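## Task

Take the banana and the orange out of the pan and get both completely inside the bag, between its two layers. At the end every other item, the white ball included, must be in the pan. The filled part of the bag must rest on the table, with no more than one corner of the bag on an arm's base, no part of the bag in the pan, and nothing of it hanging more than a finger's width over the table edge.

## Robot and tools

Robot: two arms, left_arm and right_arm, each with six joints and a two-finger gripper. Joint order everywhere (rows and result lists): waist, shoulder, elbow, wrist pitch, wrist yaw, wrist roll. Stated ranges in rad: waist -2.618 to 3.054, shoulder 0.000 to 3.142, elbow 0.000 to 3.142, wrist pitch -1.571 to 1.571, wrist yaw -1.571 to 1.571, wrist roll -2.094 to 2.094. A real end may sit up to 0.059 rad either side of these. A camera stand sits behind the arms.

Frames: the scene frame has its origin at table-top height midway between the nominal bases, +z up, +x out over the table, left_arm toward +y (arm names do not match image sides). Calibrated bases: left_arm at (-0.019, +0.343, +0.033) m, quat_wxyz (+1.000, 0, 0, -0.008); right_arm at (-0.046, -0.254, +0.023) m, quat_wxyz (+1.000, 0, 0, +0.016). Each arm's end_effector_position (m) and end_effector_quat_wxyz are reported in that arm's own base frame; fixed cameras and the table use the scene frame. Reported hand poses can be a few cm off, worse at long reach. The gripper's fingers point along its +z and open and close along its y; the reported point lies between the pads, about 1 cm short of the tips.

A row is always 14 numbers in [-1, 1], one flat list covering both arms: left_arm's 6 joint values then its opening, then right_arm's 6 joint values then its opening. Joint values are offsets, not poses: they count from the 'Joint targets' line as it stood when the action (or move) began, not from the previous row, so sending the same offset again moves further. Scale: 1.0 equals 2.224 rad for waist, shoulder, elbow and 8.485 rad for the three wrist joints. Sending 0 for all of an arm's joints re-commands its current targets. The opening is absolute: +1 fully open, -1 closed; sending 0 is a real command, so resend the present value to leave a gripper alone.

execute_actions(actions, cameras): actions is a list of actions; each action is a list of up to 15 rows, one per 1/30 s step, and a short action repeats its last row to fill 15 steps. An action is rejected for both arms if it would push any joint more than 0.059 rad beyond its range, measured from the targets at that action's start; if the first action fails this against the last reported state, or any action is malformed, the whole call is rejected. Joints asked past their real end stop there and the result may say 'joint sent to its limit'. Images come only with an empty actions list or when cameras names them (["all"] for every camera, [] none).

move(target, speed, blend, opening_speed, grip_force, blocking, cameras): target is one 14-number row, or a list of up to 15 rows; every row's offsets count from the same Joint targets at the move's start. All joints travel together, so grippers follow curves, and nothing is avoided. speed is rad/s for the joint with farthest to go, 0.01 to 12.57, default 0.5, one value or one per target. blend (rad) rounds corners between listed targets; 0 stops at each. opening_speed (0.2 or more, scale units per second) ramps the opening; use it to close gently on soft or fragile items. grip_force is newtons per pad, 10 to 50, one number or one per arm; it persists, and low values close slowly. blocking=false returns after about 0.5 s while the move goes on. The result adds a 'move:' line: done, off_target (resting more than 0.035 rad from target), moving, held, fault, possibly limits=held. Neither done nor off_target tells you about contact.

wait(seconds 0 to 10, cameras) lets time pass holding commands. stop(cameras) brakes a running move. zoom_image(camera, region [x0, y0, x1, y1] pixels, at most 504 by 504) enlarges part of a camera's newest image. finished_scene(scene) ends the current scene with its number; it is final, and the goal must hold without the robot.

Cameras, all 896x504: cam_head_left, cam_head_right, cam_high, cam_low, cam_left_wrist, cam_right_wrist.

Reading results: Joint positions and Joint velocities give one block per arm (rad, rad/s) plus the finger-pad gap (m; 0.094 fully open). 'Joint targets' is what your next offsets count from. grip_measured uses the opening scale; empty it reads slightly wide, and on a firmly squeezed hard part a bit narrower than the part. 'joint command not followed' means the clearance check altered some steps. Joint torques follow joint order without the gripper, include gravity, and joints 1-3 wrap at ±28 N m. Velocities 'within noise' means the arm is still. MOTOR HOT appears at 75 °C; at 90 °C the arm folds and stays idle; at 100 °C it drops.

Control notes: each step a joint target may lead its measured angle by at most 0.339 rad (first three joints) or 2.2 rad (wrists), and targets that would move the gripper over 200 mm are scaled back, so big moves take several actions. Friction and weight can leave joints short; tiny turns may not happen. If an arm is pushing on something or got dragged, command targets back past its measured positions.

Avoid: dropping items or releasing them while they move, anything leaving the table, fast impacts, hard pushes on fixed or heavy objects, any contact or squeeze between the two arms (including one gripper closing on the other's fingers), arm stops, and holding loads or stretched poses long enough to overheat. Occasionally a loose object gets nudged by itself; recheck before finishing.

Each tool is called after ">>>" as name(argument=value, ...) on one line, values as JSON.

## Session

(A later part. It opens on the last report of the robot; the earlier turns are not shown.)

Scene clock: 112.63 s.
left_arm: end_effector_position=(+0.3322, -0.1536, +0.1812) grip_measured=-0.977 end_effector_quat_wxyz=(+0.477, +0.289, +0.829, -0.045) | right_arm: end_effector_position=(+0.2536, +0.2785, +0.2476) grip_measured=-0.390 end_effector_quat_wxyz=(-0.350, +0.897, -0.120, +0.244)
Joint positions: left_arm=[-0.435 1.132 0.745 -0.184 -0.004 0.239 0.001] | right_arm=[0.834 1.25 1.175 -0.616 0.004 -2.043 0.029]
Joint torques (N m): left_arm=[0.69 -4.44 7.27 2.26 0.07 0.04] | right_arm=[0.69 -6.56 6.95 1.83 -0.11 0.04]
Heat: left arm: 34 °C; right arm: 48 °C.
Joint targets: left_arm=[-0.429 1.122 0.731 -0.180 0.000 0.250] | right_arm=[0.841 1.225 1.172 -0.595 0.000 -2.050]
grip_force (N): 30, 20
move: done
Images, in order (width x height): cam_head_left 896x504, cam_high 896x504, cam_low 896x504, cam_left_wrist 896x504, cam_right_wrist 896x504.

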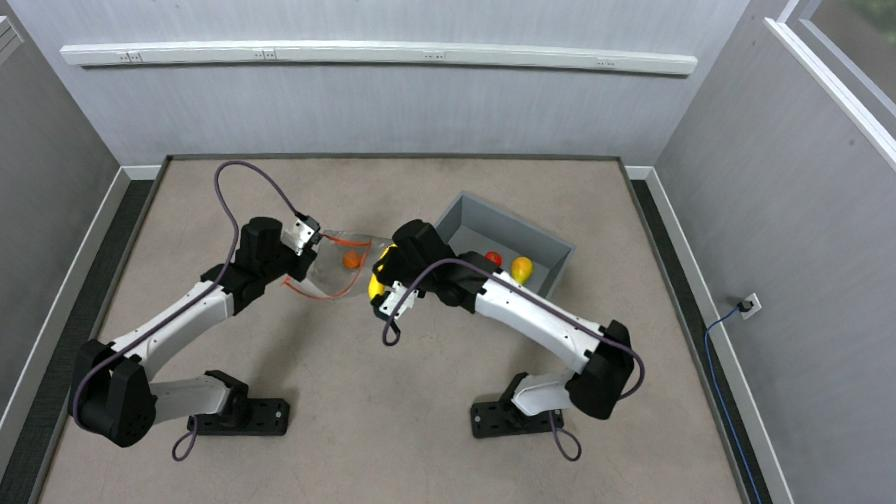

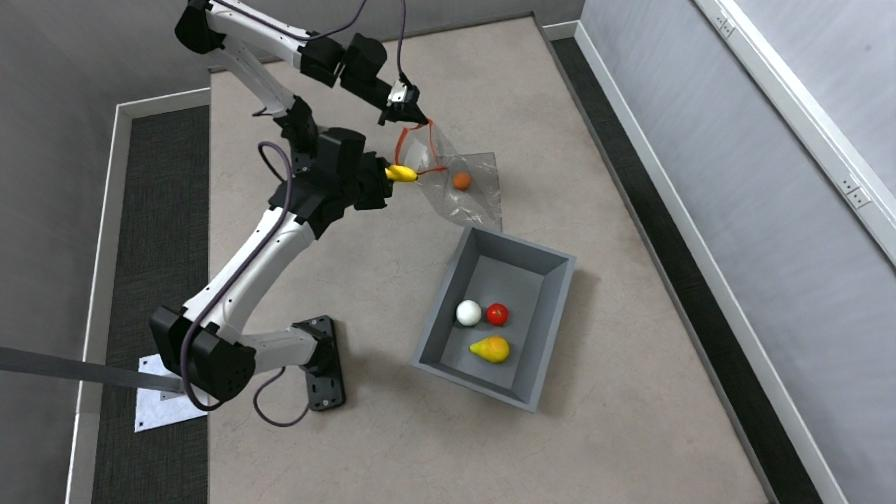

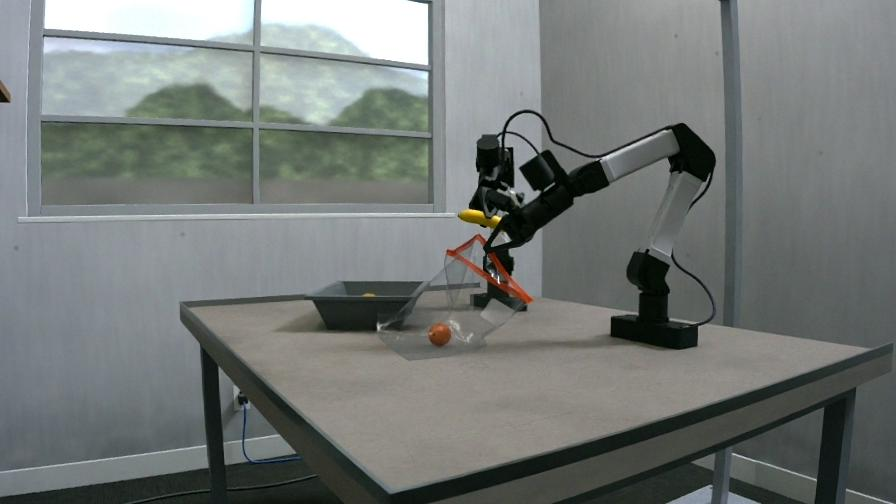

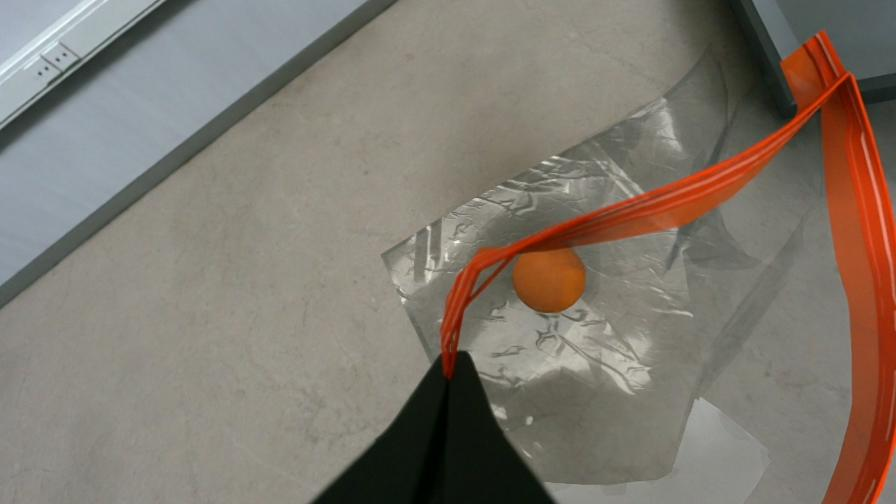

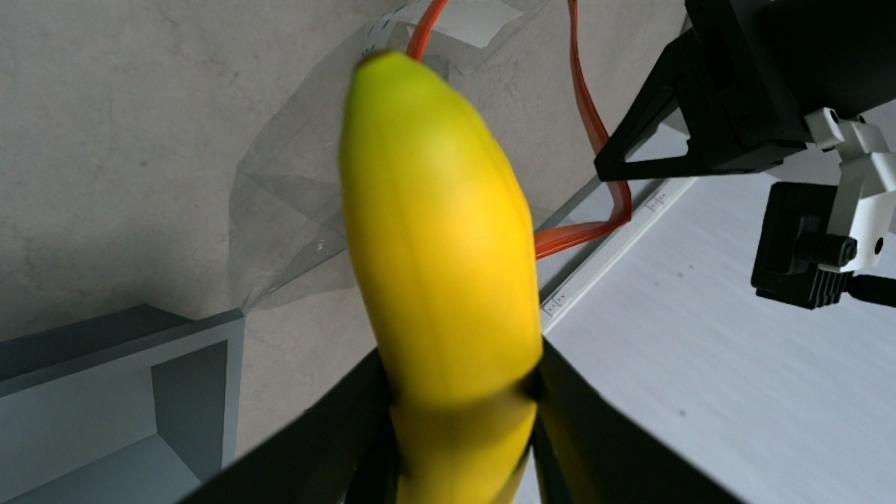

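>>> move(target=[0,0,0,0,0,0,-1,0.0288,0.3714,0.3858,-0.0735,0,0.0015,-0.5], speed=0.6, cameras=["cam_right_wrist","cam_head_left","cam_high","cam_low","cam_left_wrist"])

>>> zoom_image(camera="cam_head_left", region=[250, 170, 490, 330])

>>> zoom_image(camera="cam_low", region=[400, 190, 560, 330])

>>> zoom_image(camera="cam_high", region=[350, 60, 550, 260])

Scene clock: 129.63 s.
left_arm: end_effector_position=(+0.3322, -0.1536, +0.1812) grip_measured=-0.977 end_effector_quat_wxyz=(+0.477, +0.289, +0.829, -0.045) | right_arm: end_effector_position=(+0.2898, +0.3629, +0.1624) grip_measured=-0.390 end_effector_quat_wxyz=(-0.131, +0.983, -0.099, +0.087)
Joint positions: left_arm=[-0.435 1.132 0.745 -0.184 -0.004 0.239 0.001] | right_arm=[0.898 2.044 2.003 -1.214 0.004 -2.044 0.029]
Joint torques (N m): left_arm=[0.72 -4.42 7.28 2.27 0.07 0.05] | right_arm=[0.62 -9.81 9.09 0.75 -0.12 0.14]
Heat: left arm: 35 °C; right arm: 44 °C.
Joint targets: left_arm=[-0.429 1.122 0.731 -0.180 0.000 0.250] | right_arm=[0.905 2.051 2.030 -1.218 0.000 -2.038]
grip_force (N): 30, 20
move: done
Images, in order (width x height): cam_head_left 896x504, cam_high 896x504, cam_low 896x504, cam_left_wrist 896x504, cam_right_wrist 896x504.

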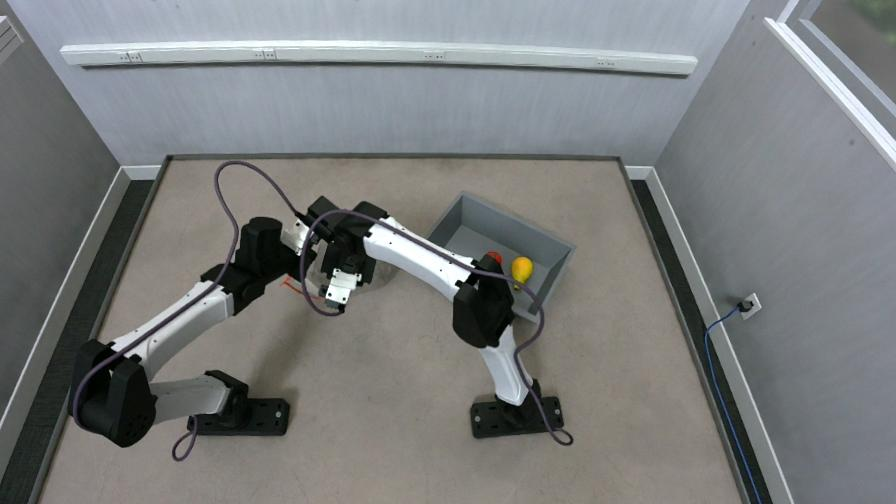

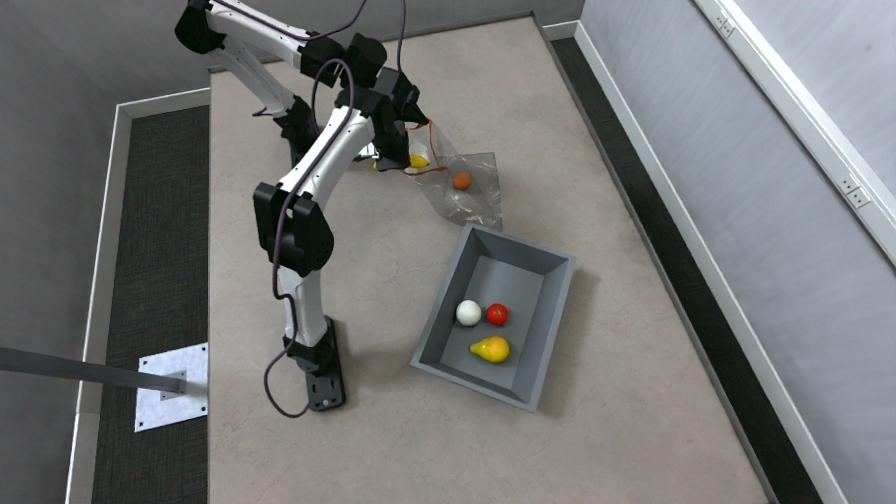

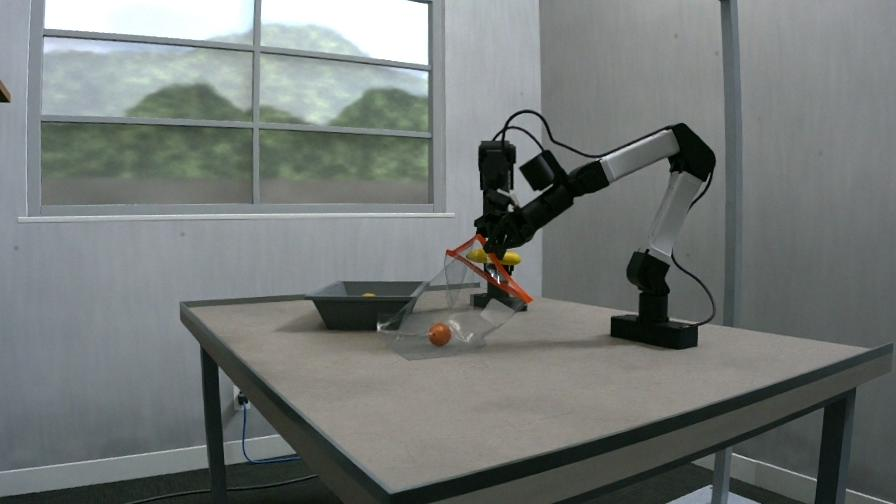

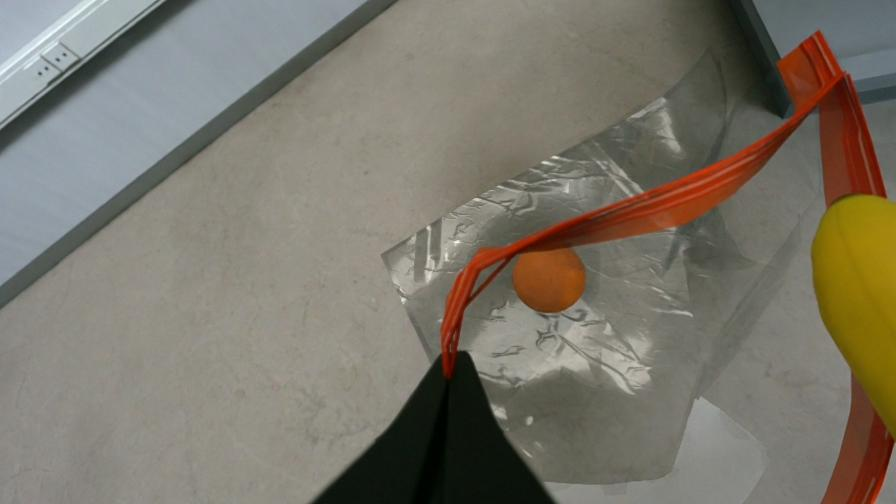

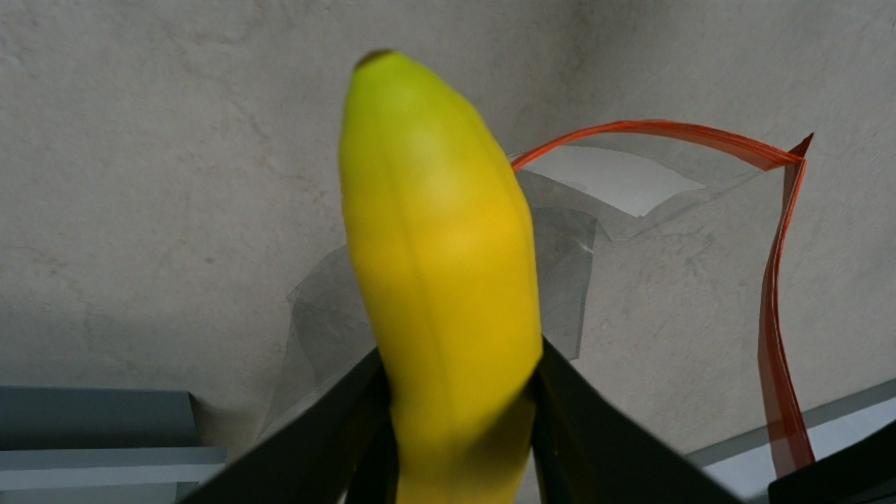

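Scaled by 2.100 from the camera's 896x504 image, which has a finer 1280x720 frame.

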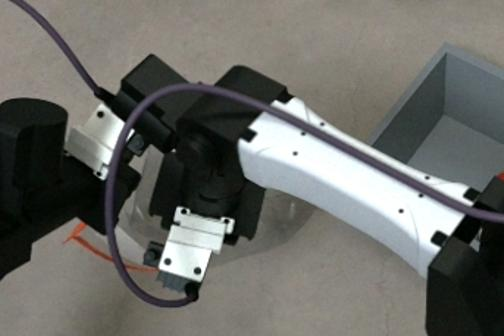

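Scaled by 3.150 from the camera's 896x504 image, which has a finer 1280x720 frame.

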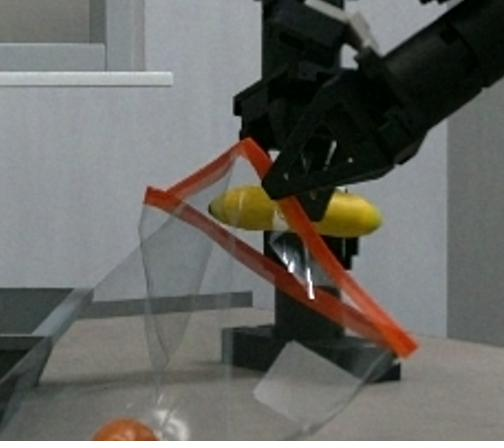

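Scaled by 2.520 from the camera's 896x504 image, which has a finer 1280x720 frame.

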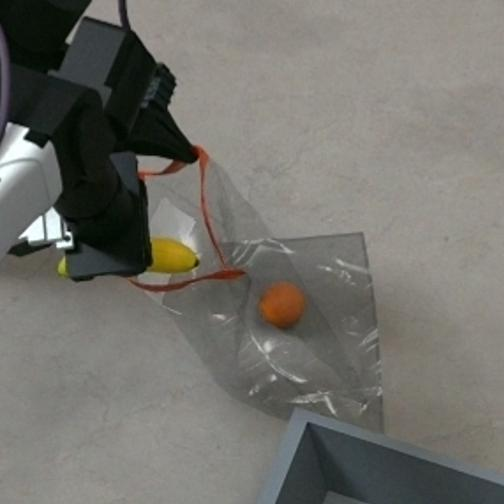

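>>> move(target=[0,0,0,0,0,0,-1,-0.0247,0.0643,0.0737,-0.0024,0,0,-0.5], speed=0.3, cameras=["cam_right_wrist","cam_high","cam_low","cam_left_wrist"])

>>> zoom_image(camera="cam_low", region=[400, 190, 560, 330])

>>> zoom_image(camera="cam_high", region=[350, 60, 550, 260])

Scene clock: 131.67 s.
left_arm: end_effector_position=(+0.3322, -0.1536, +0.1812) grip_measured=-0.977 end_effector_quat_wxyz=(+0.477, +0.289, +0.829, -0.045) | right_arm: end_effector_position=(+0.3262, +0.3729, +0.1503) grip_measured=-0.390 end_effector_quat_wxyz=(-0.131, +0.980, -0.121, +0.091)
Joint positions: left_arm=[-0.435 1.132 0.745 -0.184 -0.004 0.239 0.001] | right_arm=[0.853 2.182 2.166 -1.235 0.004 -2.044 0.029]
Joint torques (N m): left_arm=[0.65 -4.44 7.28 2.27 0.07 0.04] | right_arm=[-0.32 -10.4 9.07 0.78 -0.12 0.14]
Heat: left arm: 35 °C; right arm: 44 °C.
Joint targets: left_arm=[-0.429 1.122 0.731 -0.180 0.000 0.250] | right_arm=[0.850 2.194 2.194 -1.239 0.000 -2.038]
grip_force (N): 30, 20
move: done
Images, in order (width x height): cam_high 896x504, cam_low 896x504, cam_left_wrist 896x504, cam_right_wrist 896x504.

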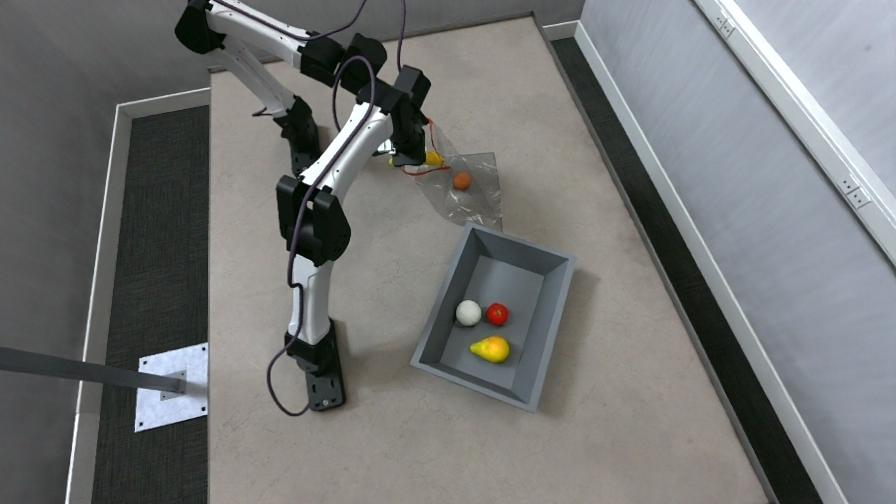

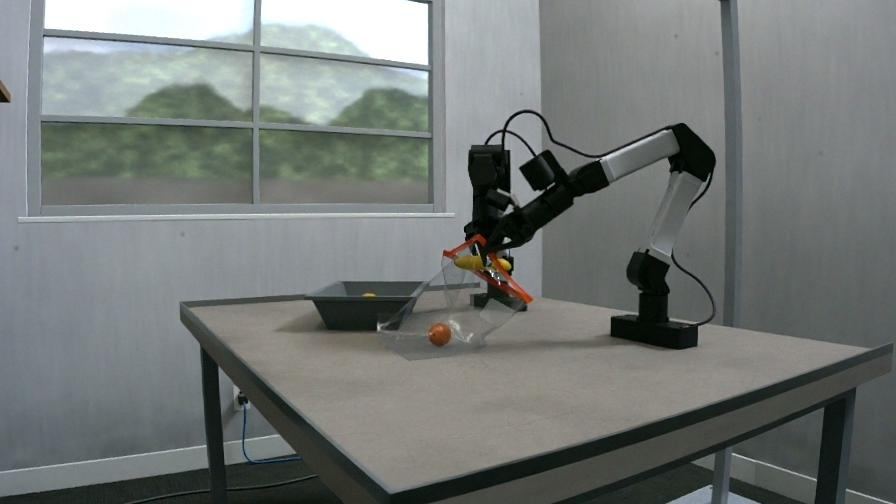

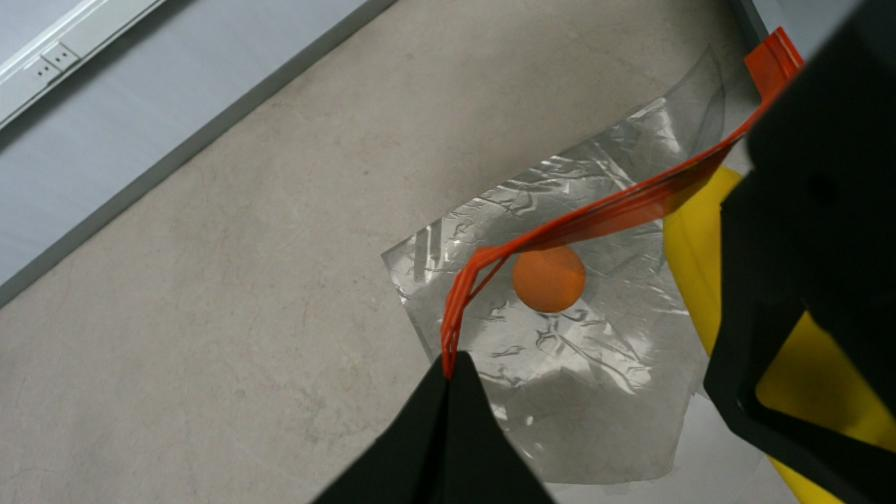

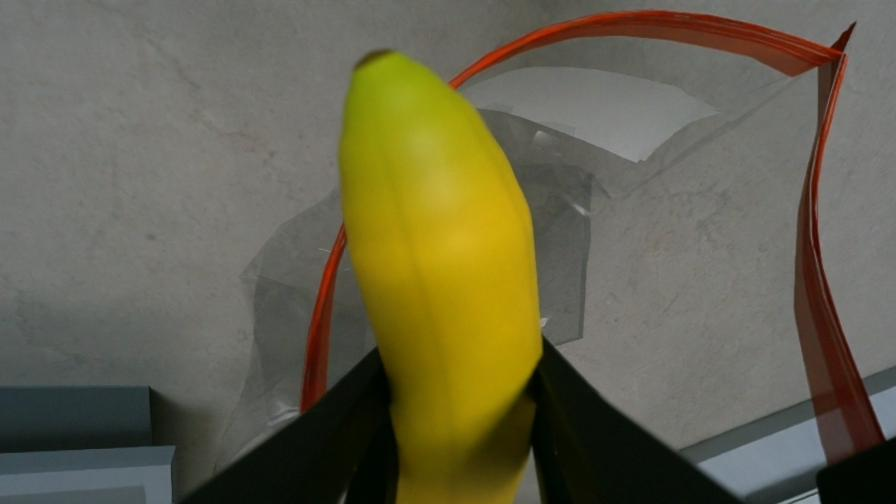

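Scaled by 3.150 from the camera's 896x504 image, which has a finer 1280x720 frame.

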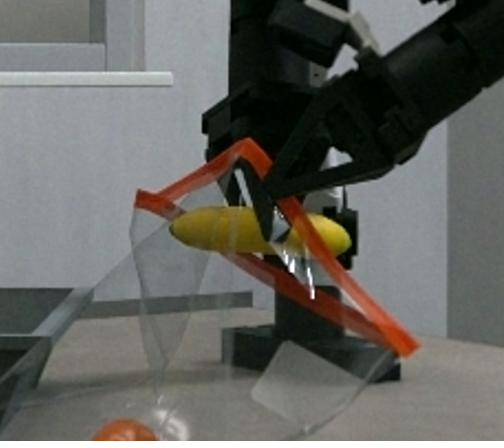

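Scaled by 2.520 from the camera's 896x504 image, which has a finer 1280x720 frame.

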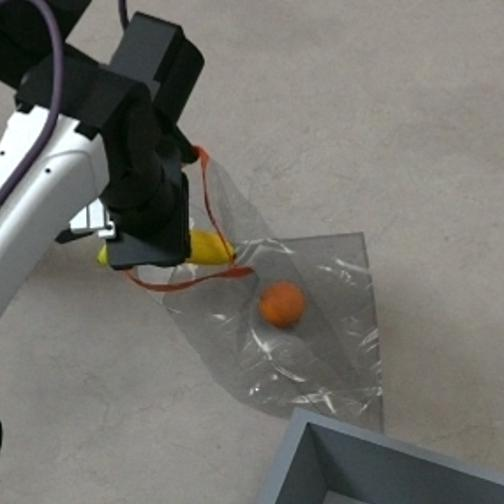

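>>> move(target=[0,0,0,0,0,0,-1,-0.0252,0.058,0.0643,-0.0015,0,-0.004,-0.5], speed=0.3, cameras=["cam_right_wrist","cam_high","cam_low","cam_left_wrist","cam_head_left"])

>>> zoom_image(camera="cam_low", region=[400, 190, 560, 330])

>>> zoom_image(camera="cam_high", region=[350, 60, 550, 260])

Scene clock: 133.80 s.
left_arm: end_effector_position=(+0.3324, -0.1530, +0.1812) grip_measured=-0.977 end_effector_quat_wxyz=(+0.477, +0.289, +0.829, -0.044) | right_arm: end_effector_position=(+0.3649, +0.3722, +0.1325) grip_measured=-0.390 end_effector_quat_wxyz=(-0.127, +0.977, -0.139, +0.096)
Joint positions: left_arm=[-0.434 1.132 0.745 -0.184 -0.005 0.239 0.001] | right_arm=[0.797 2.311 2.309 -1.249 0.004 -2.064 0.029]
Joint torques (N m): left_arm=[0.57 -4.42 7.28 2.28 0.07 0.03] | right_arm=[-0.38 -11.26 9.03 0.77 -0.12 0.01]
Heat: left arm: 36 °C; right arm: 44 °C.
Joint targets: left_arm=[-0.429 1.122 0.731 -0.180 0.000 0.250] | right_arm=[0.794 2.323 2.337 -1.251 0.000 -2.071]
grip_force (N): 30, 20
move: done
Images, in order (width x height): cam_head_left 896x504, cam_high 896x504, cam_low 896x504, cam_left_wrist 896x504, cam_right_wrist 896x504.

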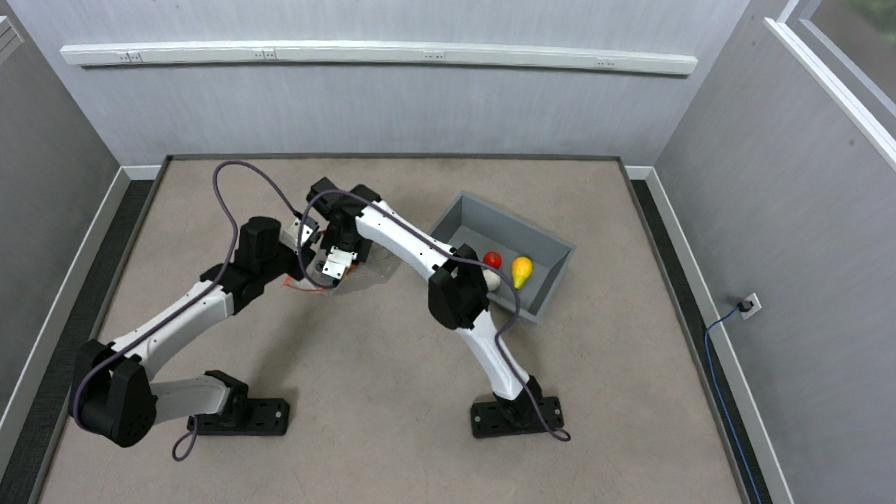

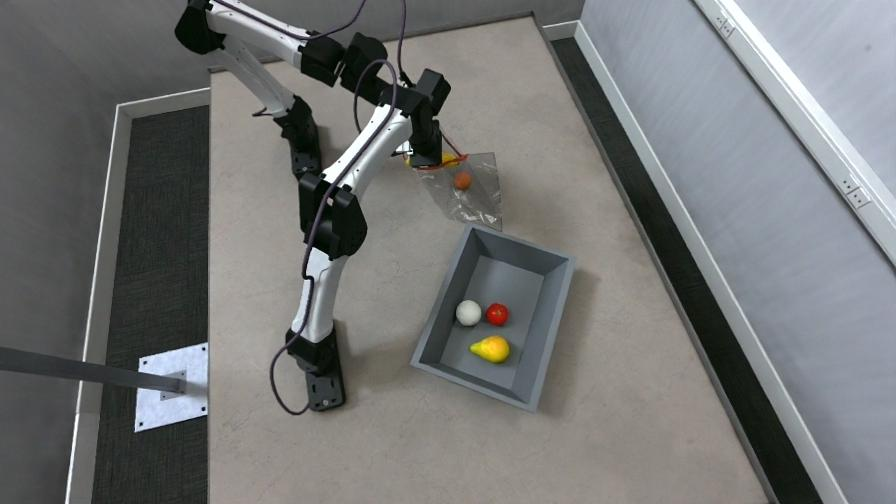

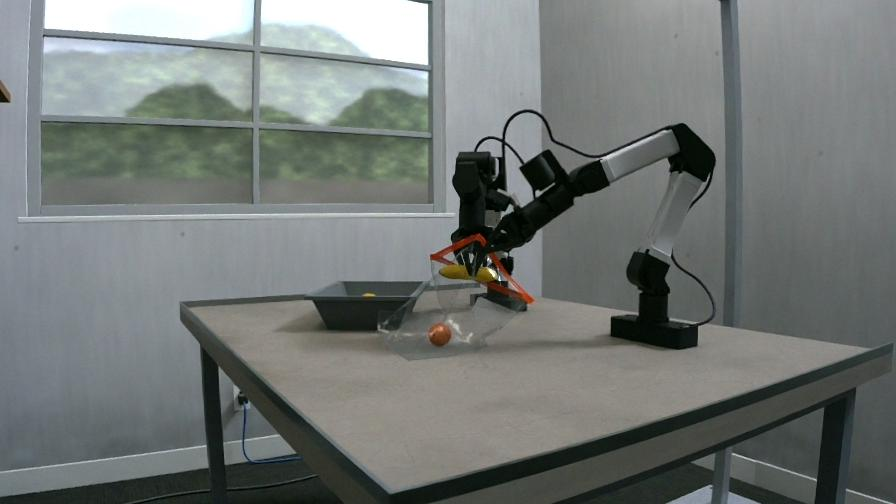

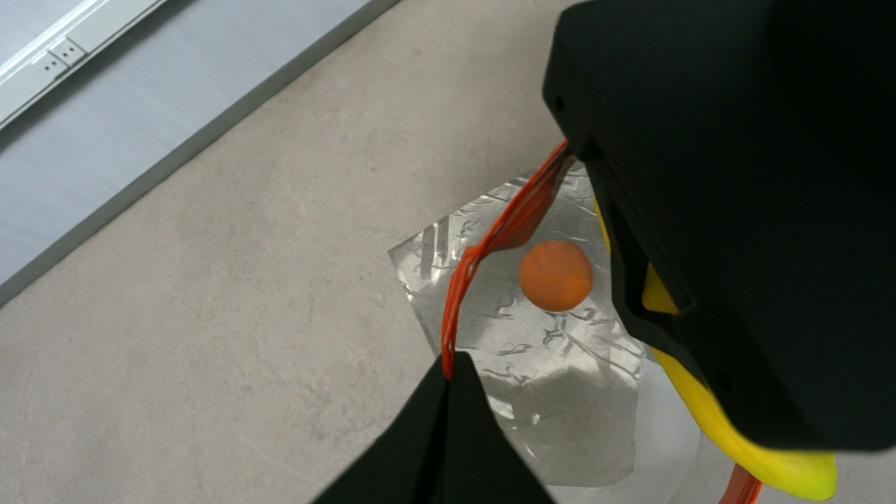

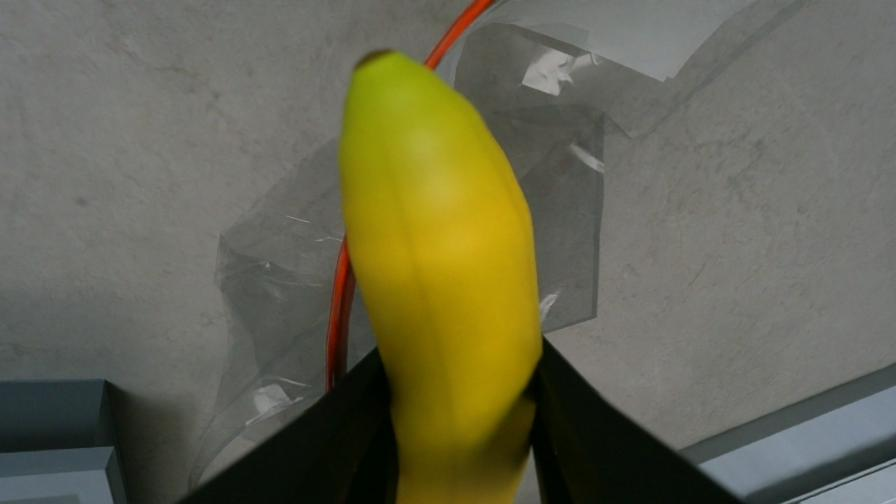

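Scaled by 3.150 from the camera's 896x504 image, which has a finer 1280x720 frame.

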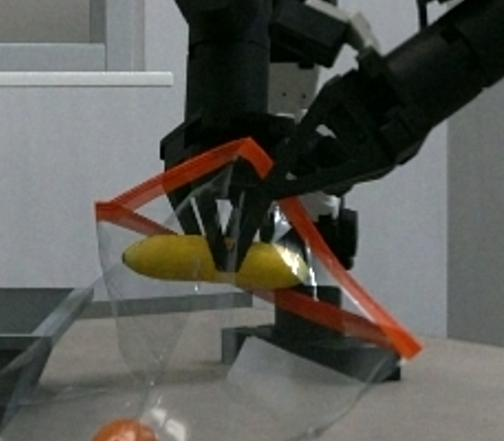

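Scaled by 2.520 from the camera's 896x504 image, which has a finer 1280x720 frame.

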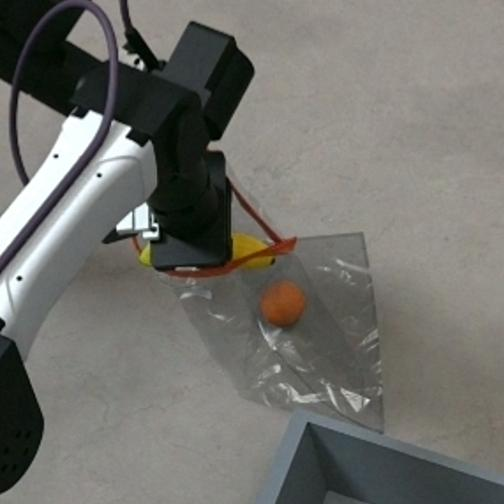

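>>> move(target=[0,0,0,0,0,0,-1,0,-0.022,-0.110,0.0264,0,0,-0.5], speed=0.3, cameras=["cam_right_wrist","cam_high","cam_low","cam_left_wrist"])

>>> zoom_image(camera="cam_low", region=[400, 190, 560, 330])

>>> zoom_image(camera="cam_high", region=[350, 60, 550, 260])

Scene clock: 136.03 s.
left_arm: end_effector_position=(+0.3324, -0.1530, +0.1812) grip_measured=-0.977 end_effector_quat_wxyz=(+0.477, +0.289, +0.829, -0.044) | right_arm: end_effector_position=(+0.3685, +0.3759, +0.0782) grip_measured=-0.390 end_effector_quat_wxyz=(-0.124, +0.978, -0.138, +0.094)
Joint positions: left_arm=[-0.434 1.132 0.745 -0.184 -0.005 0.239 0.001] | right_arm=[0.797 2.311 2.094 -1.042 0.004 -2.065 0.029]
Joint torques (N m): left_arm=[0.55 -4.44 7.25 2.27 0.06 0.04] | right_arm=[-0.25 -15.71 6.41 0.89 -0.12 -0.01]
Heat: left arm: 36 °C; right arm: 45 °C.
Joint targets: left_arm=[-0.429 1.122 0.731 -0.180 0.000 0.250] | right_arm=[0.794 2.274 2.092 -1.027 0.000 -2.071]
grip_force (N): 30, 20
move: off_target (right_arm); right_arm: the shoulder is farthest, 0.037 rad from its target
Images, in order (width x height): cam_high 896x504, cam_low 896x504, cam_left_wrist 896x504, cam_right_wrist 896x504.

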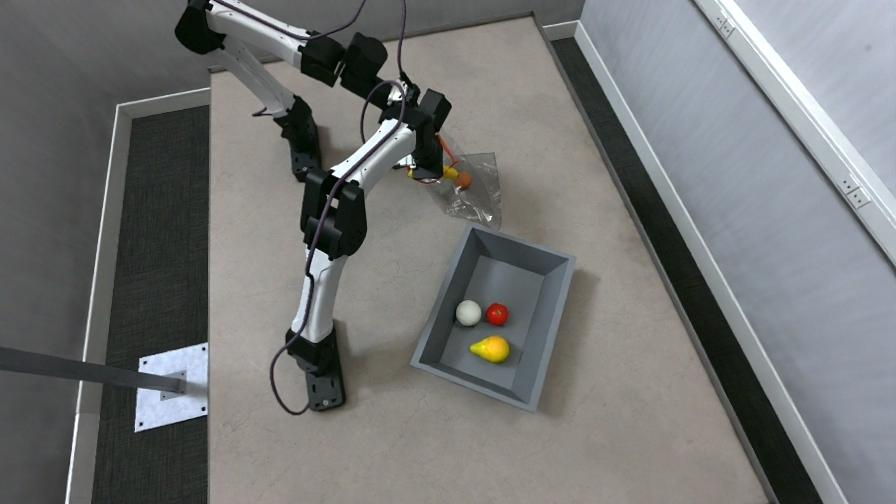

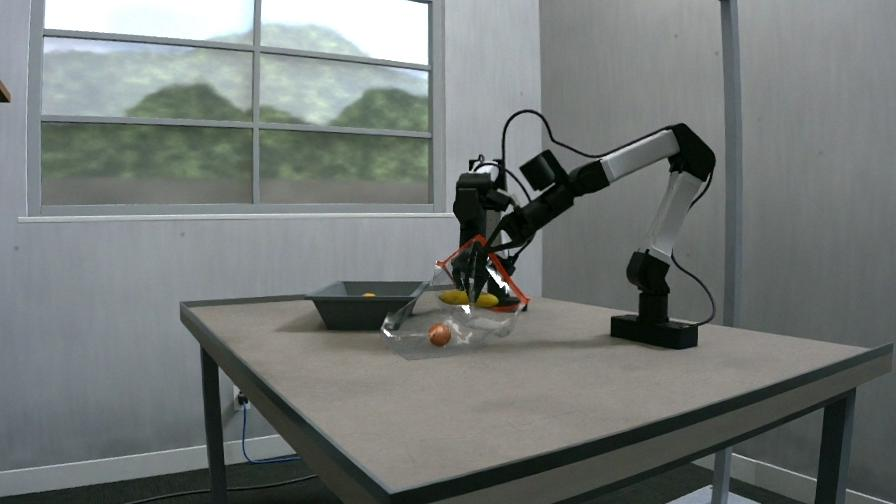

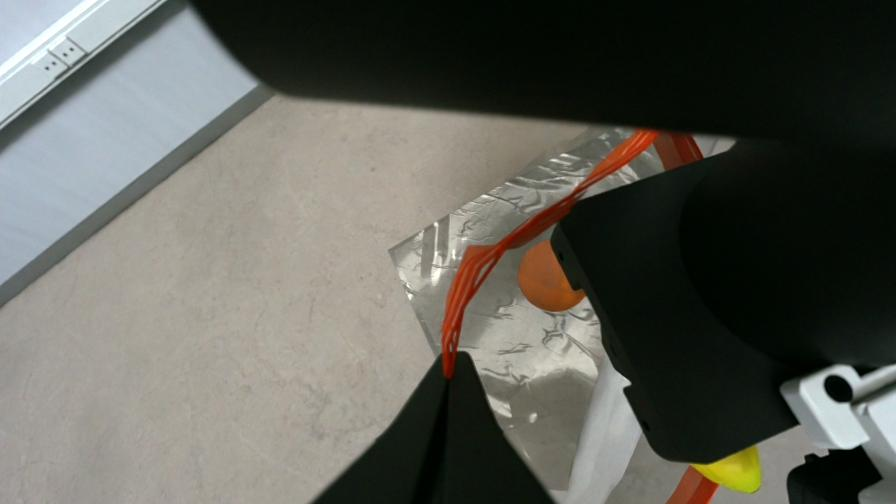

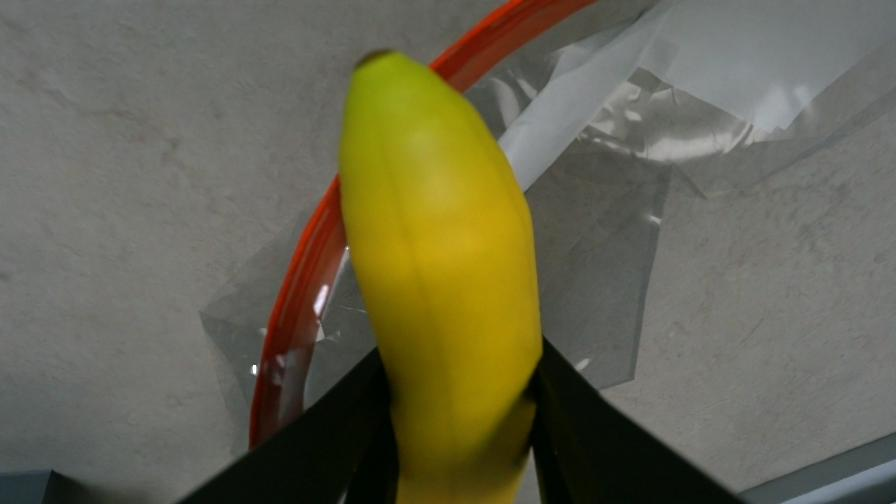

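Scaled by 3.150 from the camera's 896x504 image, which has a finer 1280x720 frame.

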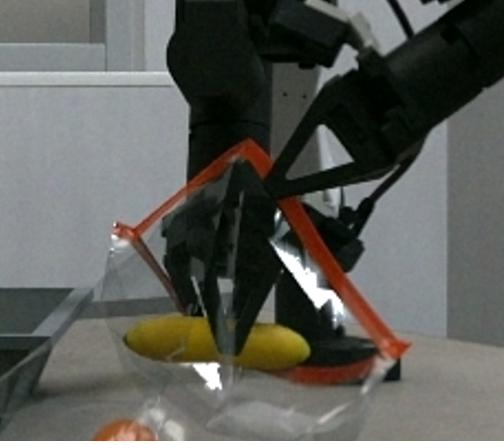

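Scaled by 2.520 from the camera's 896x504 image, which has a finer 1280x720 frame.

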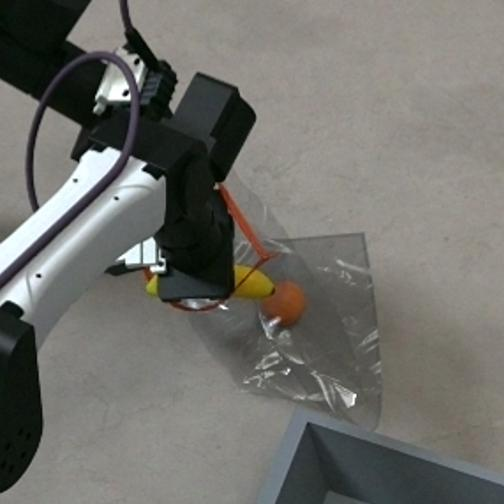

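>>> move(target=[0,0,0,0,0,0,-1,0,-0.022,-0.1007,0.0244,0,0,-0.5], speed=0.25, cameras=["cam_right_wrist","cam_high","cam_low","cam_left_wrist"])

>>> zoom_image(camera="cam_low", region=[400, 190, 560, 370])

>>> zoom_image(camera="cam_high", region=[350, 60, 550, 260])

Scene clock: 138.43 s.
left_arm: end_effector_position=(+0.3324, -0.1530, +0.1812) grip_measured=-0.977 end_effector_quat_wxyz=(+0.477, +0.289, +0.829, -0.044) | right_arm: end_effector_position=(+0.3645, +0.3718, +0.0352) grip_measured=-0.390 end_effector_quat_wxyz=(-0.130, +0.977, -0.138, +0.098)
Joint positions: left_arm=[-0.434 1.132 0.745 -0.184 -0.005 0.239 0.001] | right_arm=[0.797 2.284 1.872 -0.833 0.004 -2.065 0.029]
Joint torques (N m): left_arm=[0.58 -4.41 7.24 2.26 0.06 0.03] | right_arm=[-0.23 -17.33 6.2 0.96 -0.11 -0.01]
Heat: left arm: 36 °C; right arm: 46 °C.
Joint targets: left_arm=[-0.429 1.122 0.731 -0.180 0.000 0.250] | right_arm=[0.794 2.225 1.868 -0.820 0.000 -2.071]
grip_force (N): 30, 20
move: off_target (right_arm); right_arm: the shoulder is farthest, 0.059 rad from its target
Images, in order (width x height): cam_high 896x504, cam_low 896x504, cam_left_wrist 896x504, cam_right_wrist 896x504.

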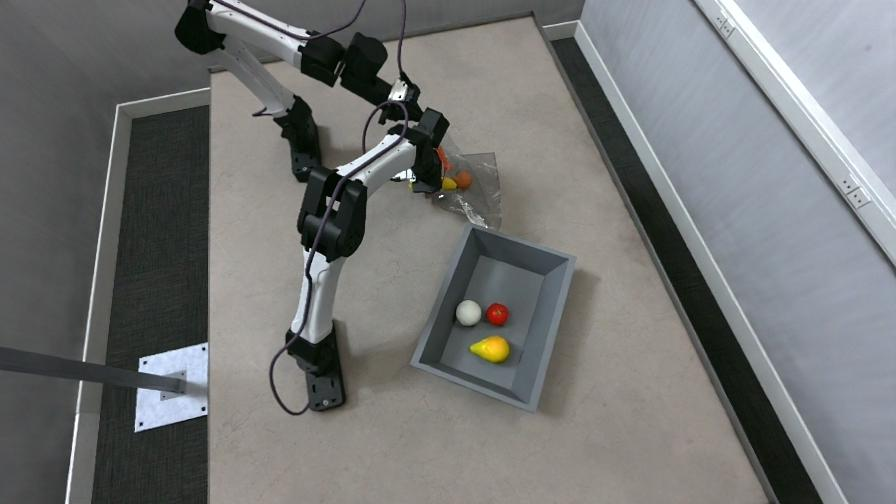

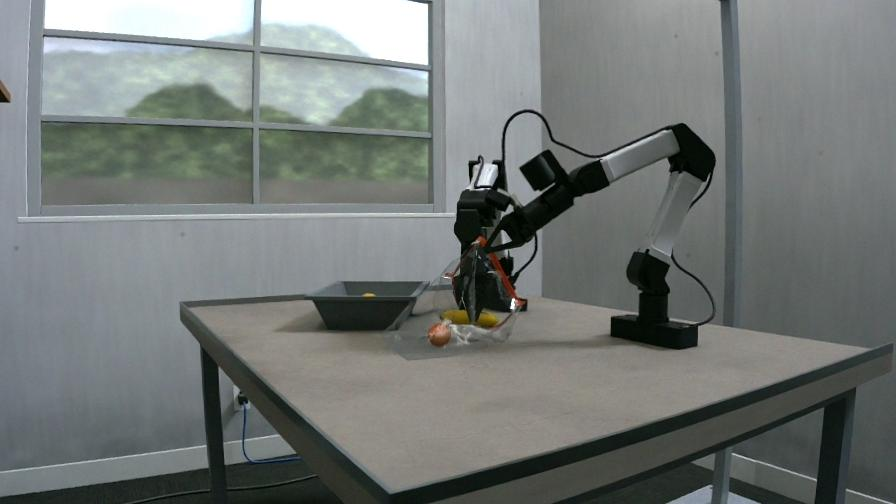

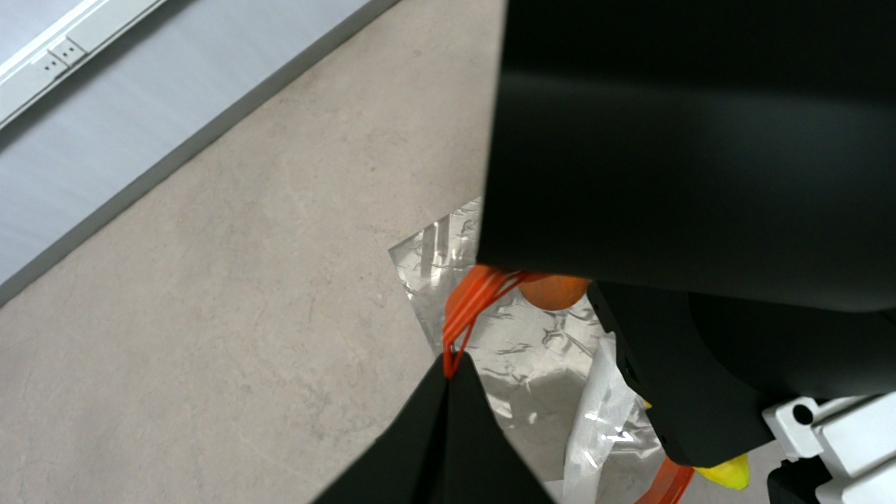

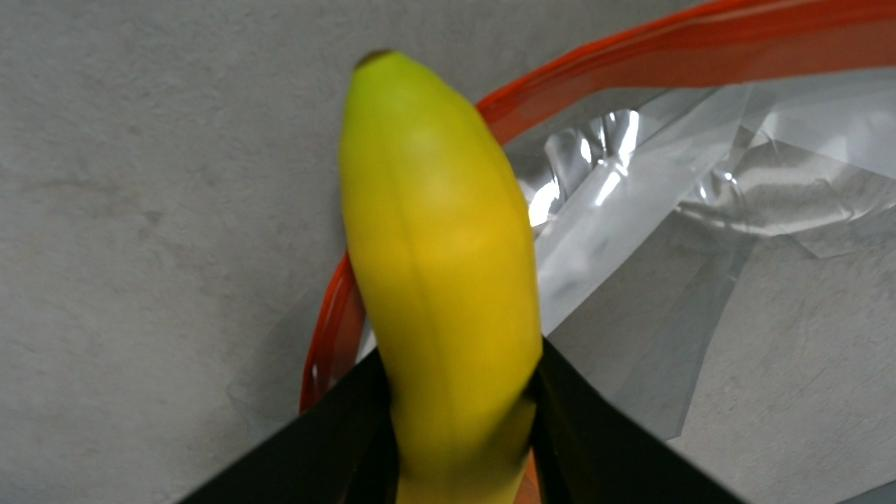

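Scaled by 2.800 from the camera's 896x504 image, which has a finer 1280x720 frame.

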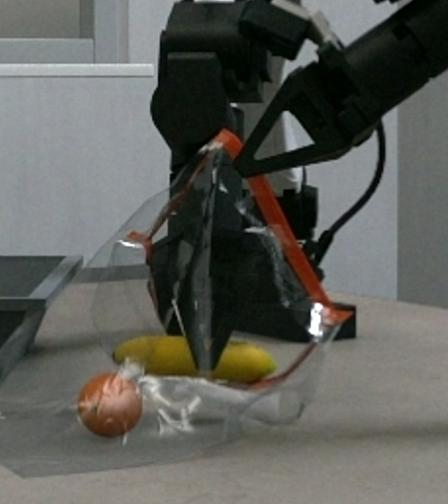

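Scaled by 2.520 from the camera's 896x504 image, which has a finer 1280x720 frame.

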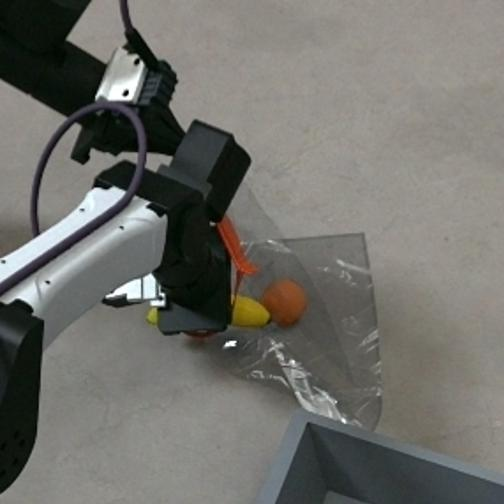

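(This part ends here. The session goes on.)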